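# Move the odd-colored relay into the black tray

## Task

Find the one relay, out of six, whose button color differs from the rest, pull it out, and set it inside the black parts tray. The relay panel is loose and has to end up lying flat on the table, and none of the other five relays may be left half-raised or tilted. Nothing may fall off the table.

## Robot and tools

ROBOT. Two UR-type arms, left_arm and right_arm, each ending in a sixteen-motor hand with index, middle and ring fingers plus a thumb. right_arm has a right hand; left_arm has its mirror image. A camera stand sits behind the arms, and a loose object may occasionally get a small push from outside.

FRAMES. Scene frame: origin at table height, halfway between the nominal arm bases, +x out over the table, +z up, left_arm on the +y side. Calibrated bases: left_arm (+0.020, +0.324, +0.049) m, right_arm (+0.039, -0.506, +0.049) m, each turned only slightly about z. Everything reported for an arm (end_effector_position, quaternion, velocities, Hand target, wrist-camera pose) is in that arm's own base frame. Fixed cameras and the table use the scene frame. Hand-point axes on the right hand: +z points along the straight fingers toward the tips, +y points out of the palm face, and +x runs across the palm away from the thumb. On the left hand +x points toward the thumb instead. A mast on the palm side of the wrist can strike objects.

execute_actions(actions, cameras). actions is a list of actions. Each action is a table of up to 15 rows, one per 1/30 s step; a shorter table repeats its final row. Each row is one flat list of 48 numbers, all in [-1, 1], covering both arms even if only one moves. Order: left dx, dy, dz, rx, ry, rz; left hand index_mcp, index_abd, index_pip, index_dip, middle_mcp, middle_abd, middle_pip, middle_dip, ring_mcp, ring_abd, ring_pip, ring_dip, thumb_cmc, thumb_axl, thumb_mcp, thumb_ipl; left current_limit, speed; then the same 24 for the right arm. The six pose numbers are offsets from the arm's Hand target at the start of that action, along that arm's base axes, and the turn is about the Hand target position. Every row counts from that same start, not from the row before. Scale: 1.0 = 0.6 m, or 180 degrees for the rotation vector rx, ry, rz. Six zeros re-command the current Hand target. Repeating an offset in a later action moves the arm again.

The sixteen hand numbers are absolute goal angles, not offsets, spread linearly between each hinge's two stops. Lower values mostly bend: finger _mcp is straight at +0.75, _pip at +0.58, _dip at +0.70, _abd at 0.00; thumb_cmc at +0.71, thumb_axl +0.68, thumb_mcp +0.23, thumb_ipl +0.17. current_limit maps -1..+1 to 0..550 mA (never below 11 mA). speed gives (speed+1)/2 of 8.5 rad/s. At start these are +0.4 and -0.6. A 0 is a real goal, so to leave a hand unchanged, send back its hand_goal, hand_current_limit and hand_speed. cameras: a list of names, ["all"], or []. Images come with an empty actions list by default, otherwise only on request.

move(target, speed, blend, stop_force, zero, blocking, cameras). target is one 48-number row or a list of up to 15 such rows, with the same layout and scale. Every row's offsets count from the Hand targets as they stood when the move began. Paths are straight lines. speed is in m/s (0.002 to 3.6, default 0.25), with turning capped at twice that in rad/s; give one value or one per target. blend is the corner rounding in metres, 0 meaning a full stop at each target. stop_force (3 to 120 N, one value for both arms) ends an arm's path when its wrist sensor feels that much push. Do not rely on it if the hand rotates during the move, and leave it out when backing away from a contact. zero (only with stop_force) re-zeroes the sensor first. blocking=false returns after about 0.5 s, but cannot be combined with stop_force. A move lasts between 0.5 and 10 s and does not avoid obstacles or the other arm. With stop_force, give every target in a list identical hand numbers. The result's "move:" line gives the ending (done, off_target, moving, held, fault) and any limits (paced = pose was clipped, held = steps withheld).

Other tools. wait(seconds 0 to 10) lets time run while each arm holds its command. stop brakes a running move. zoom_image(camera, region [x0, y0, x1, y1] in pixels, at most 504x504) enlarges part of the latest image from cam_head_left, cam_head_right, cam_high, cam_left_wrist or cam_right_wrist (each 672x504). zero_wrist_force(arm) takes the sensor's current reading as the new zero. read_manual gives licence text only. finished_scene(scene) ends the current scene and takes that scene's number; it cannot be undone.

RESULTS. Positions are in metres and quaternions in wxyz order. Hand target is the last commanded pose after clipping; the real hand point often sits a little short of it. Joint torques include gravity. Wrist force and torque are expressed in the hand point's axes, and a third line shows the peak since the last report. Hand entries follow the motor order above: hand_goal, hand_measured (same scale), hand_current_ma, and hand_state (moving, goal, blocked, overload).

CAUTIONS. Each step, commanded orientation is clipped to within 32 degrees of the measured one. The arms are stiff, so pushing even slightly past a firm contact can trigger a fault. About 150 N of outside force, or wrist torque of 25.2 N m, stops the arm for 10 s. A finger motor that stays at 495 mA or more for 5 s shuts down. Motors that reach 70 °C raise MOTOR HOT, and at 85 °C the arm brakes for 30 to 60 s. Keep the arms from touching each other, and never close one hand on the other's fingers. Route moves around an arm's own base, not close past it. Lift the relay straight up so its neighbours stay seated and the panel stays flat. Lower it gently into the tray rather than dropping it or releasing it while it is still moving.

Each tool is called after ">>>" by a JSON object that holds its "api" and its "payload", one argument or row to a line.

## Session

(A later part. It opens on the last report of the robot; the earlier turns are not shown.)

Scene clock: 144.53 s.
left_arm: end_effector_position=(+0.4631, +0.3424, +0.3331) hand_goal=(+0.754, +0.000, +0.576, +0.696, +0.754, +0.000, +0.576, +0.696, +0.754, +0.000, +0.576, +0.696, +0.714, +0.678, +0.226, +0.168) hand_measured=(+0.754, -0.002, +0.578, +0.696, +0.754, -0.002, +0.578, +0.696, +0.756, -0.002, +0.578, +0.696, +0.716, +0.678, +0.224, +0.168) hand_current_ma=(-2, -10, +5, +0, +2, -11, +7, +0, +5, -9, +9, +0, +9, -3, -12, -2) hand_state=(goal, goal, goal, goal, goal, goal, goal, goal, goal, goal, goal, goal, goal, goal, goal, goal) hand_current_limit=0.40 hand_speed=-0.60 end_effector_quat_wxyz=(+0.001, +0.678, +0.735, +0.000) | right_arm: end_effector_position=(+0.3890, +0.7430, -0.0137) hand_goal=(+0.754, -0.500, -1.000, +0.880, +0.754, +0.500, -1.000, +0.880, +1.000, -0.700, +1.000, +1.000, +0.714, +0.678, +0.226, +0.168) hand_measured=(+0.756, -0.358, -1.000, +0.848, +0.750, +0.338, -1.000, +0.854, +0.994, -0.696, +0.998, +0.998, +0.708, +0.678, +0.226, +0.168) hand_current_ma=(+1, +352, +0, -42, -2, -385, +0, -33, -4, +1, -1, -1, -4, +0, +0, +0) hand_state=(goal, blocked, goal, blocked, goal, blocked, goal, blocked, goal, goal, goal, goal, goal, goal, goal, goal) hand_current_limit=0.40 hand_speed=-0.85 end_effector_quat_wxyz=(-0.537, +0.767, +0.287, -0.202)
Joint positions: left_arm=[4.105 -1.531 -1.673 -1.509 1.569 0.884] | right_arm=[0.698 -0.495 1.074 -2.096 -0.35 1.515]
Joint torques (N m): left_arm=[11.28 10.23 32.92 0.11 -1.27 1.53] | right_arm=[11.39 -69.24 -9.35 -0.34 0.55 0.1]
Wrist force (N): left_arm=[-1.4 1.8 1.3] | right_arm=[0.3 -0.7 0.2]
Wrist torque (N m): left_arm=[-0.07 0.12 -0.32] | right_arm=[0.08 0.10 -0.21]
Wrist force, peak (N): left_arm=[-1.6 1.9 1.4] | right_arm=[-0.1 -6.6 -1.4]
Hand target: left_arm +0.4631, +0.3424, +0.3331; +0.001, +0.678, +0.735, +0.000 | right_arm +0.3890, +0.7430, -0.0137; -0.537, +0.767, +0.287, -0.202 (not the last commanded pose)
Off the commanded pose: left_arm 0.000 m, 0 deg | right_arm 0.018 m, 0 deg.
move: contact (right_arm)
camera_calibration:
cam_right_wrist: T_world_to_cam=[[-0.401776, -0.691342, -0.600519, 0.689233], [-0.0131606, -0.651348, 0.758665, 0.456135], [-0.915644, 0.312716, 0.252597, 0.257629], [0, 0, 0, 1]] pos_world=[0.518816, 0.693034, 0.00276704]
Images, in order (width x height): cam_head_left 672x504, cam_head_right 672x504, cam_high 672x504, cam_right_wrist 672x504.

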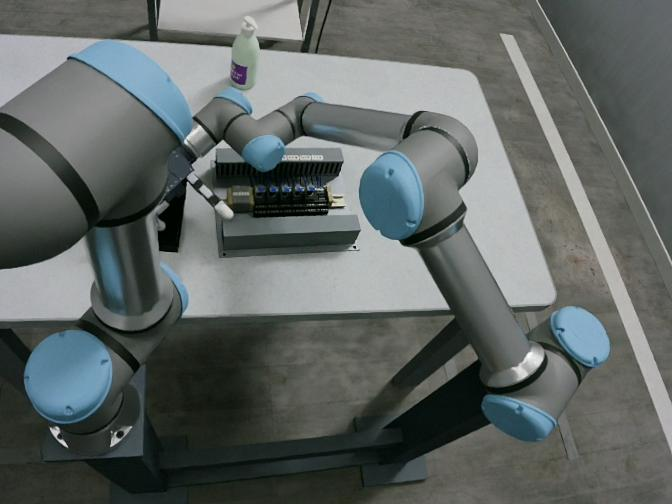

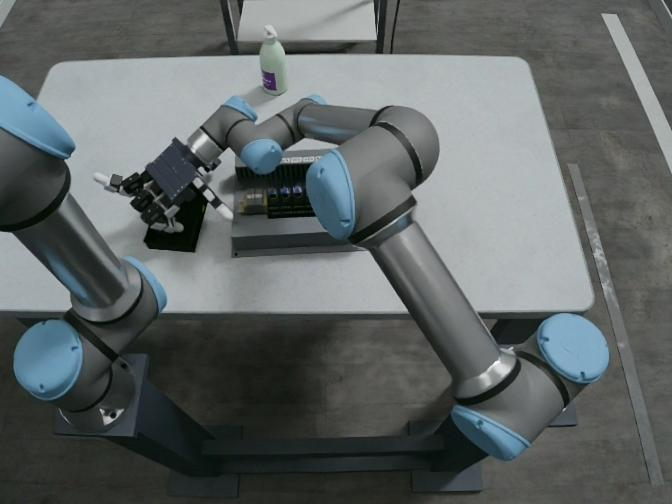

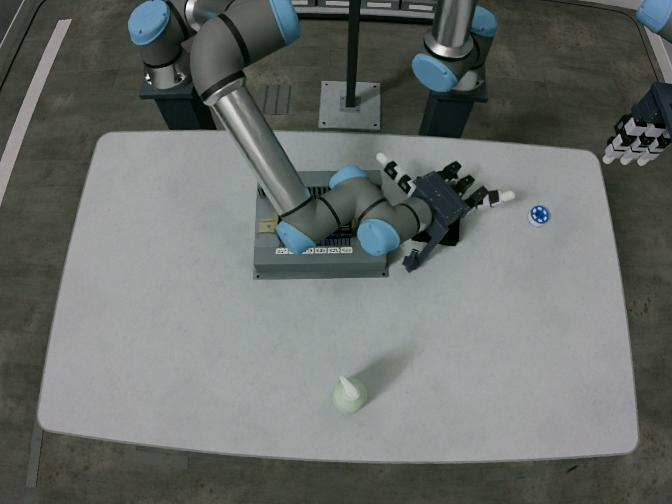

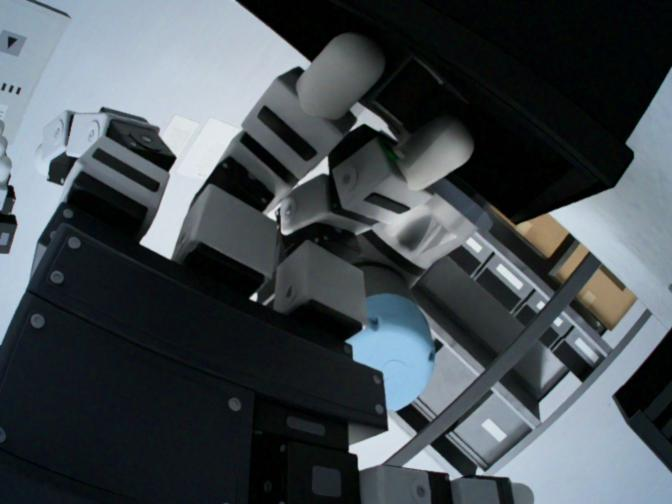

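>>> {"api": "move", "payload": {
  "target": [
    [0.0, 0, 0, 0, 0, 0, 0.754, 0, 0.576, 0.696, 0.754, 0, 0.576, 0.696, 0.754, 0, 0.576, 0.696, 0.714, 0.678, 0.226, 0.168, 0.4, -0.6, 0, 0, 0, 0, 0, 0, 0.7534, 0.0, -0.98, 0.88, 0.7534, -0.0, -0.98, 0.88, 1, -0.7, 1, 1, 0.714, 0.678, 0.226, 0.168, 0.1, -0.95],
    [0.0, 0, 0, 0, 0, 0, 0.754, 0, 0.576, 0.696, 0.754, 0, 0.576, 0.696, 0.754, 0, 0.576, 0.696, 0.714, 0.678, 0.226, 0.168, 0.4, -0.6, 0, 0, 0, 0, 0, 0, 0.7534, 0.4, -0.92, 0.9, 0.7534, -0.4, -0.92, 0.9, 1, -0.7, 1, 1, 0.714, 0.678, 0.226, 0.168, 0.1, -0.93]
  ],
  "speed": 0.02,
  "cameras": ["cam_right_wrist"]
}}

>>> {"api": "zoom_image", "payload": {
  "camera": "cam_right_wrist",
  "region": [300, 0, 520, 200]
}}

Scene clock: 149.30 s.
left_arm: end_effector_position=(+0.4631, +0.3424, +0.3331) hand_goal=(+0.754, +0.000, +0.576, +0.696, +0.754, +0.000, +0.576, +0.696, +0.754, +0.000, +0.576, +0.696, +0.714, +0.678, +0.226, +0.168) hand_measured=(+0.754, -0.002, +0.578, +0.696, +0.754, -0.002, +0.578, +0.696, +0.756, -0.002, +0.578, +0.696, +0.716, +0.678, +0.224, +0.168) hand_current_ma=(-2, -10, +5, +0, +2, -11, +7, +0, +5, -9, +9, +0, +9, -3, -12, -2) hand_state=(goal, goal, goal, goal, goal, goal, goal, goal, goal, goal, goal, goal, goal, goal, goal, goal) hand_current_limit=0.40 hand_speed=-0.60 end_effector_quat_wxyz=(+0.001, +0.678, +0.735, +0.000) | right_arm: end_effector_position=(+0.3890, +0.7430, -0.0137) hand_goal=(+0.754, +0.400, -0.920, +0.900, +0.754, -0.400, -0.920, +0.900, +1.000, -0.700, +1.000, +1.000, +0.714, +0.678, +0.226, +0.168) hand_measured=(+0.770, +0.390, -0.962, +0.876, +0.760, -0.396, -0.936, +0.888, +0.994, -0.696, +0.998, +0.998, +0.708, +0.678, +0.226, +0.168) hand_current_ma=(+15, -5, -68, -26, +4, +2, -14, -9, -4, +1, -1, -1, -4, +0, +0, +0) hand_state=(goal, goal, blocked, blocked, goal, goal, goal, goal, goal, goal, goal, goal, goal, goal, goal, goal) hand_current_limit=0.10 hand_speed=-0.93 end_effector_quat_wxyz=(-0.537, +0.767, +0.287, -0.202)
Joint positions: left_arm=[4.105 -1.531 -1.673 -1.509 1.569 0.884] | right_arm=[0.698 -0.495 1.074 -2.096 -0.35 1.515]
Joint torques (N m): left_arm=[10.17 9.57 33.19 -0.01 -1.05 1.51] | right_arm=[2.51 -46.78 -9.64 -0.39 -1.36 -1.56]
Wrist force (N): left_arm=[-1.4 1.7 1.3] | right_arm=[-1.7 -7.8 -1.1]
Wrist torque (N m): left_arm=[-0.08 0.13 -0.31] | right_arm=[0.26 0.00 -0.16]
Wrist force, peak (N): left_arm=[-1.6 2.0 1.5] | right_arm=[-1.8 -20.1 -10.2]
Hand target: left_arm +0.4631, +0.3424, +0.3331; +0.001, +0.678, +0.735, +0.000 | right_arm +0.3890, +0.7430, -0.0137; -0.537, +0.767, +0.287, -0.202
Off the commanded pose: left_arm 0.000 m, 0 deg | right_arm 0.000 m, 0 deg.
move: done
camera_calibration:
cam_right_wrist: T_world_to_cam=[[-0.401721, -0.691361, -0.600533, 0.689218], [-0.0132299, -0.651324, 0.758684, 0.456154], [-0.915667, 0.312724, 0.252504, 0.257635], [0, 0, 0, 1]] pos_world=[0.518816, 0.693034, 0.0027674]
Images, in order (width x height): cam_right_wrist 672x504.

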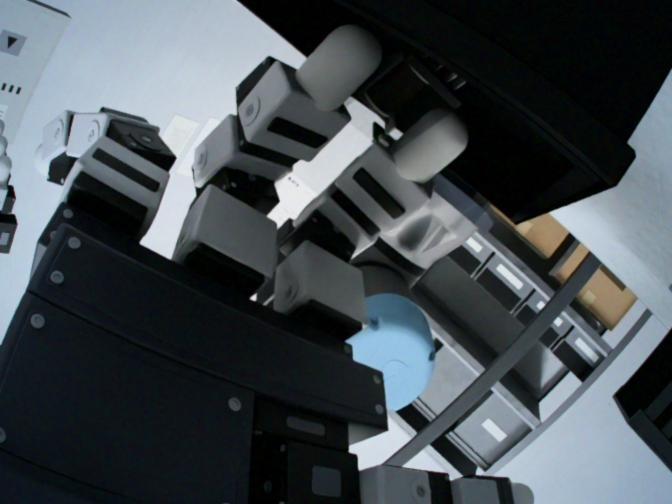

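Scaled by 2.291 from the camera's 672x504 image, which has a finer 960x720 frame.

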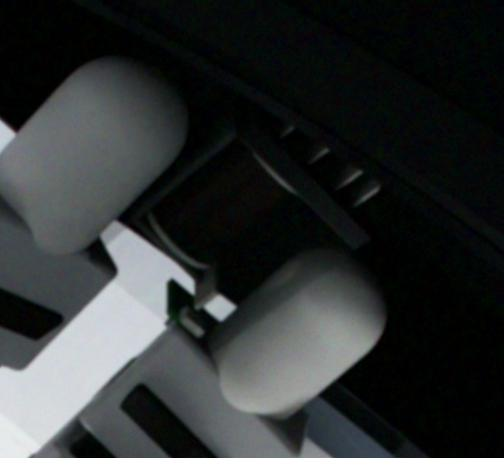

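>>> {"api": "move", "payload": {
  "target": [
    [0.0, 0, 0, 0, 0, 0, 0.754, 0, 0.576, 0.696, 0.754, 0, 0.576, 0.696, 0.754, 0, 0.576, 0.696, 0.714, 0.678, 0.226, 0.168, 0.4, -0.6, 0, 0, 0.035, 0, 0, 0, 0.7534, 0.55, -0.95, 0.9, 0.7534, -0.55, -0.95, 0.9, 1, -0.7, 1, 1, 0.714, 0.678, 0.226, 0.168, 0.1, -0.9]
  ],
  "speed": 0.02,
  "cameras": ["cam_right_wrist", "cam_head_right"]
}}

>>> {"api": "zoom_image", "payload": {
  "camera": "cam_right_wrist",
  "region": [300, 0, 520, 200]
}}

>>> {"api": "zoom_image", "payload": {
  "camera": "cam_head_right",
  "region": [120, 170, 220, 260]
}}

Scene clock: 151.07 s.
left_arm: end_effector_position=(+0.4631, +0.3424, +0.3331) hand_goal=(+0.754, +0.000, +0.576, +0.696, +0.754, +0.000, +0.576, +0.696, +0.754, +0.000, +0.576, +0.696, +0.714, +0.678, +0.226, +0.168) hand_measured=(+0.754, -0.002, +0.578, +0.696, +0.754, -0.002, +0.578, +0.696, +0.756, -0.002, +0.578, +0.696, +0.716, +0.678, +0.224, +0.168) hand_current_ma=(-2, -10, +5, +0, +2, -11, +7, +0, +5, -9, +9, +0, +9, -3, -12, -2) hand_state=(goal, goal, goal, goal, goal, goal, goal, goal, goal, goal, goal, goal, goal, goal, goal, goal) hand_current_limit=0.40 hand_speed=-0.60 end_effector_quat_wxyz=(+0.001, +0.678, +0.735, +0.000) | right_arm: end_effector_position=(+0.3889, +0.7429, +0.0070) hand_goal=(+0.754, +0.550, -0.950, +0.900, +0.754, -0.550, -0.950, +0.900, +1.000, -0.700, +1.000, +1.000, +0.714, +0.678, +0.226, +0.168) hand_measured=(+0.750, +0.546, -0.952, +0.898, +0.750, -0.546, -0.948, +0.898, +0.994, -0.696, +0.998, +0.998, +0.708, +0.678, +0.226, +0.168) hand_current_ma=(-2, -1, +0, -1, -1, +1, +1, -1, -4, +1, -1, -1, -4, +0, +0, +0) hand_state=(goal, goal, goal, goal, goal, goal, goal, goal, goal, goal, goal, goal, goal, goal, goal, goal) hand_current_limit=0.10 hand_speed=-0.90 end_effector_quat_wxyz=(-0.537, +0.767, +0.287, -0.202)
Joint positions: left_arm=[4.105 -1.531 -1.673 -1.509 1.569 0.884] | right_arm=[0.698 -0.525 1.075 -2.067 -0.35 1.515]
Joint torques (N m): left_arm=[10.48 10.31 32.84 0.05 -1.18 1.47] | right_arm=[2.36 -69.45 -32.73 -0.3 3.02 -1.38]
Wrist force (N): left_arm=[-1.4 1.8 1.6] | right_arm=[0.4 0.9 0.4]
Wrist torque (N m): left_arm=[-0.09 0.13 -0.32] | right_arm=[0.09 0.09 -0.20]
Wrist force, peak (N): left_arm=[-1.4 2.1 1.3] | right_arm=[-2.0 -8.0 -1.3]
Hand target: left_arm +0.4631, +0.3424, +0.3331; +0.001, +0.678, +0.735, +0.000 | right_arm +0.3890, +0.7430, +0.0073; -0.537, +0.767, +0.287, -0.202
Off the commanded pose: left_arm 0.000 m, 0 deg | right_arm 0.000 m, 0 deg.
move: done
camera_calibration:
cam_right_wrist: T_world_to_cam=[[-0.401934, -0.691398, -0.600348, 0.70174], [-0.0130836, -0.651235, 0.758763, 0.440309], [-0.915575, 0.312827, 0.252708, 0.252194], [0, 0, 0, 1]] pos_world=[0.518716, 0.693034, 0.0234665]
Images, in order (width x height): cam_head_right 672x504, cam_right_wrist 672x504.

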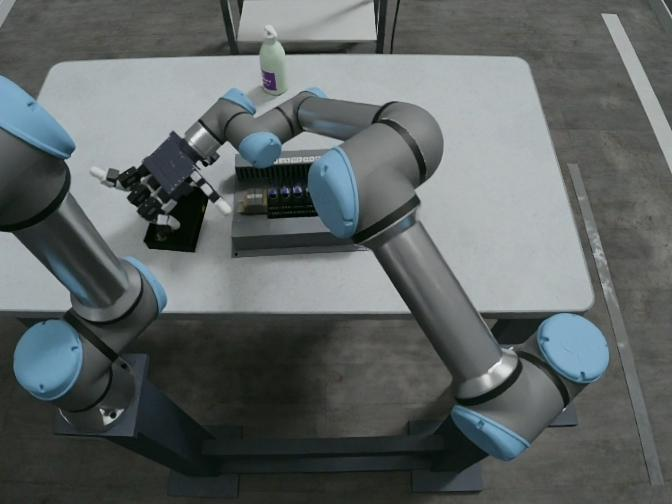

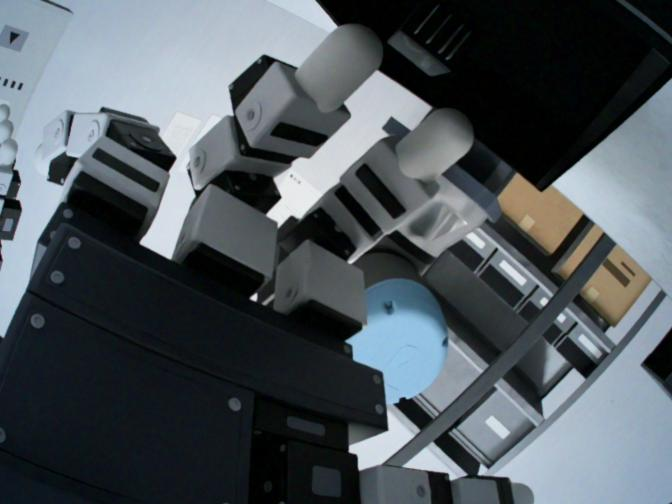

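Scaled by 2.291 from the camera's 672x504 image, which has a finer 960x720 frame.

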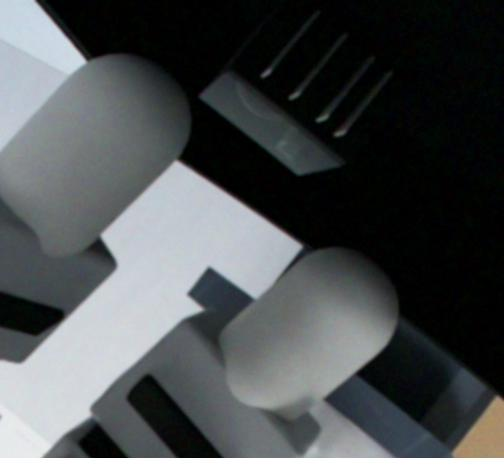

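Scaled by 5.040 from the camera's 672x504 image, which has a finer 960x720 frame.

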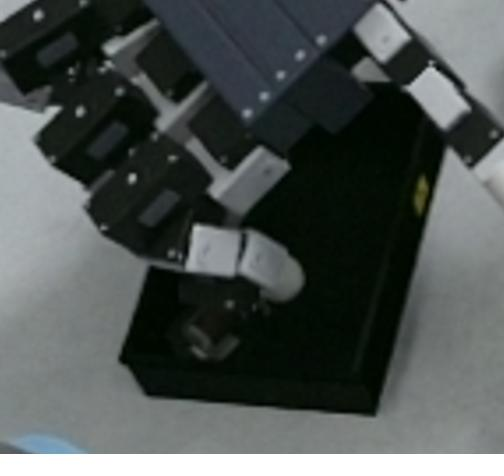

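>>> {"api": "move", "payload": {
  "target": [
    [0.0, 0, 0, 0, 0, 0, 0.754, 0, 0.576, 0.696, 0.754, 0, 0.576, 0.696, 0.754, 0, 0.576, 0.696, 0.714, 0.678, 0.226, 0.168, 0.4, -0.6, 0, 0, 0.28, 0, 0, 0, 0.7534, 0.55, -0.95, 0.9, 0.7534, -0.55, -0.95, 0.9, 1, -0.7, 1, 1, 0.714, 0.678, 0.226, 0.168, 0.1, -0.9],
    [0.0, 0, 0, 0, 0, 0, 0.754, 0, 0.576, 0.696, 0.754, 0, 0.576, 0.696, 0.754, 0, 0.576, 0.696, 0.714, 0.678, 0.226, 0.168, 0.4, -0.6, 0, -0.8, 0.33, 0, 0, 0, 0.7534, 0.55, -0.95, 0.9, 0.7534, -0.55, -0.95, 0.9, 1, -0.7, 1, 1, 0.714, 0.678, 0.226, 0.168, 0.1, -0.9]
  ],
  "speed": [0.12, 0.3],
  "blend": [0.02, 0],
  "cameras": ["all"]
}}

>>> {"api": "zoom_image", "payload": {
  "camera": "cam_high",
  "region": [240, 160, 480, 290]
}}

>>> {"api": "zoom_image", "payload": {
  "camera": "cam_head_right",
  "region": [130, 140, 380, 270]
}}

Scene clock: 155.37 s.
left_arm: end_effector_position=(+0.4631, +0.3424, +0.3331) hand_goal=(+0.754, +0.000, +0.576, +0.696, +0.754, +0.000, +0.576, +0.696, +0.754, +0.000, +0.576, +0.696, +0.714, +0.678, +0.226, +0.168) hand_measured=(+0.754, -0.002, +0.578, +0.696, +0.754, -0.002, +0.578, +0.696, +0.756, -0.002, +0.578, +0.696, +0.716, +0.678, +0.224, +0.168) hand_current_ma=(-2, -10, +5, +0, +2, -11, +7, +0, +5, -9, +9, +0, +9, -3, -12, -2) hand_state=(goal, goal, goal, goal, goal, goal, goal, goal, goal, goal, goal, goal, goal, goal, goal, goal) hand_current_limit=0.40 hand_speed=-0.60 end_effector_quat_wxyz=(+0.001, +0.678, +0.735, +0.000) | right_arm: end_effector_position=(+0.3890, +0.2632, +0.2053) hand_goal=(+0.754, +0.550, -0.950, +0.900, +0.754, -0.550, -0.950, +0.900, +1.000, -0.700, +1.000, +1.000, +0.714, +0.678, +0.226, +0.168) hand_measured=(+0.750, +0.546, -0.952, +0.898, +0.750, -0.546, -0.948, +0.898, +0.994, -0.696, +0.998, +0.998, +0.708, +0.678, +0.226, +0.168) hand_current_ma=(-2, -1, +0, -1, -2, +1, +1, -1, -4, +1, -1, -1, -4, +0, +0, +0) hand_state=(goal, goal, goal, goal, goal, goal, goal, goal, goal, goal, goal, goal, goal, goal, goal, goal) hand_current_limit=0.10 hand_speed=-0.90 end_effector_quat_wxyz=(-0.537, +0.767, +0.287, -0.202)
Joint positions: left_arm=[4.105 -1.531 -1.673 -1.509 1.569 0.884] | right_arm=[0.008 -1.312 1.63 -0.828 -0.777 0.38]
Joint torques (N m): left_arm=[10.91 10.69 32.63 0.02 -1.13 1.65] | right_arm=[-14.4 -41.5 -32.29 2.11 -0.34 -1.64]
Wrist force (N): left_arm=[-1.4 1.9 1.1] | right_arm=[0.6 0.8 0.6]
Wrist torque (N m): left_arm=[-0.04 0.12 -0.31] | right_arm=[0.07 0.06 0.03]
Wrist force, peak (N): left_arm=[-1.5 2.0 1.5] | right_arm=[0.4 1.5 0.6]
Hand target: left_arm +0.4631, +0.3424, +0.3331; +0.001, +0.678, +0.735, +0.000 | right_arm +0.3890, +0.2630, +0.2053; -0.537, +0.767, +0.287, -0.202
Off the commanded pose: left_arm 0.000 m, 0 deg | right_arm 0.000 m, 0 deg.
move: done
camera_calibration:
cam_left_wrist: T_world_to_cam=[[-0.543285, -0.839147, 0.0259483, 0.497526], [-0.585806, 0.401043, 0.70427, -0.145857], [-0.601393, 0.367418, -0.709458, 0.514829], [0, 0, 0, 1]] pos_world=[0.494469, 0.286835, 0.455062]
cam_right_wrist: T_world_to_cam=[[-0.401841, -0.691404, -0.600403, 0.489022], [-0.0131677, -0.651239, 0.758758, -0.022571], [-0.915615, 0.312806, 0.252591, 0.352227], [0, 0, 0, 1]] pos_world=[0.518716, 0.213234, 0.221767]

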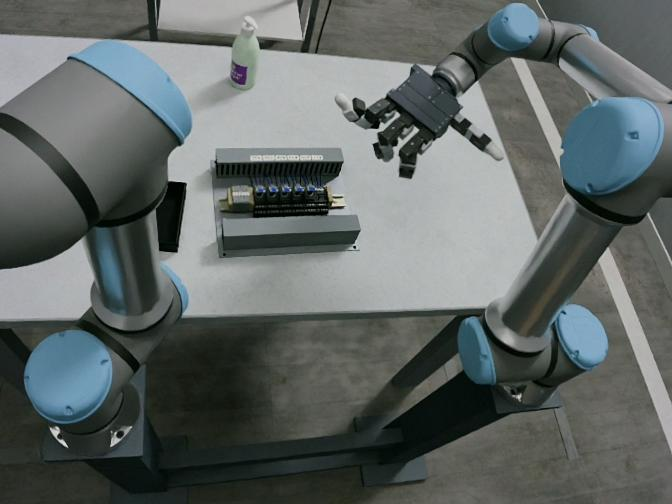

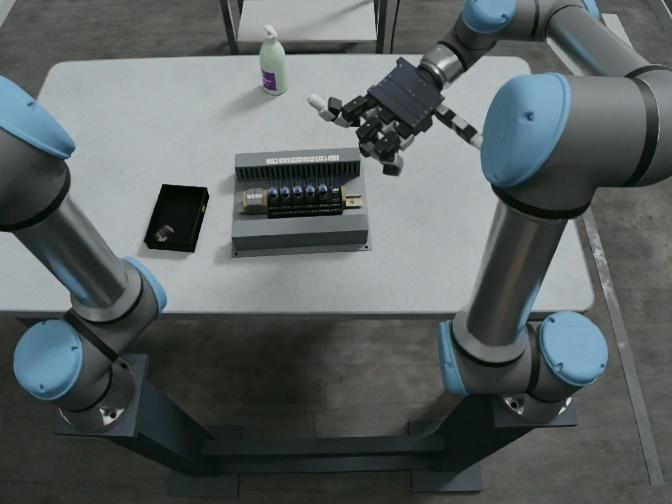

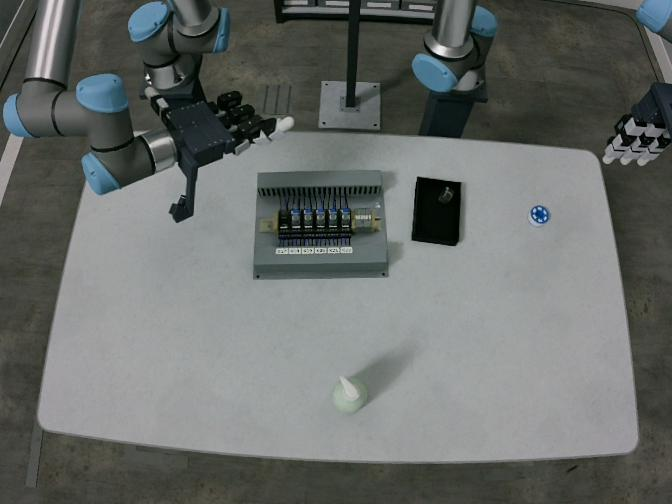

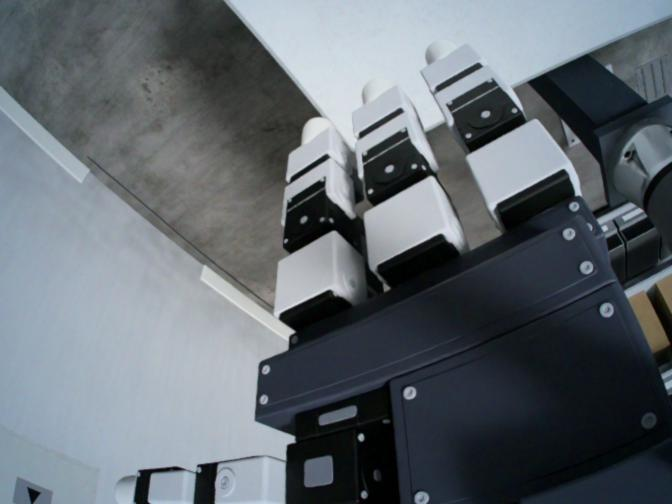

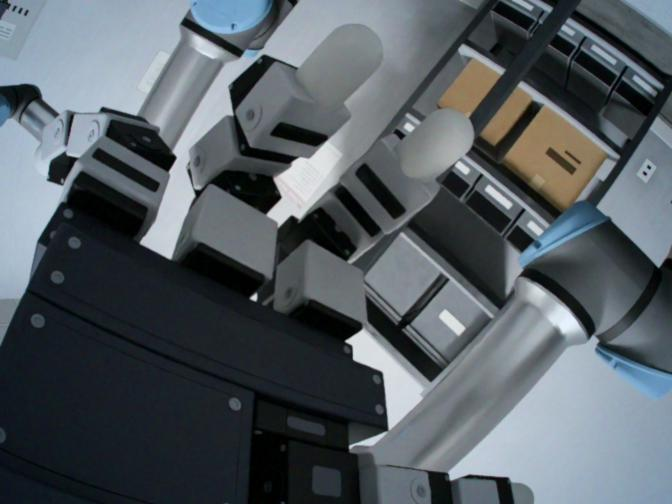

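Scaled by 2.100 from the camera's 672x504 image, which has a finer 960x720 frame.

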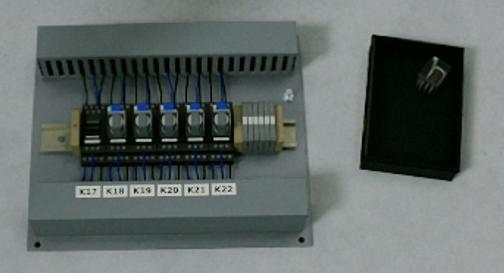

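Scaled by 2.016 from the camera's 672x504 image, which has a finer 960x720 frame.

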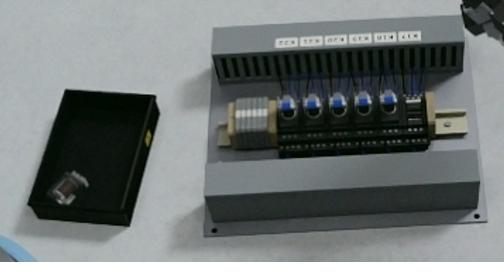

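>>> {"api": "zoom_image", "payload": {
  "camera": "cam_head_right",
  "region": [260, 170, 350, 230]
}}

Scaled by 5.600 from the camera's 672x504 image, which has a finer 960x720 frame.

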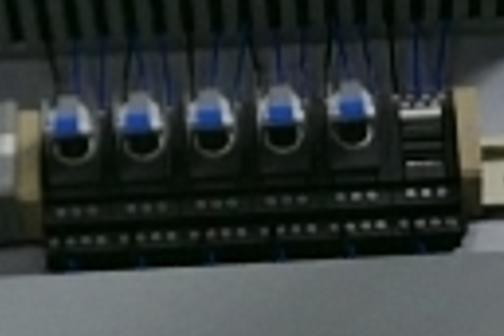

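>>> {"api": "finished_scene", "payload": {
  "scene": 2
}}

The scene is finished: the task was done.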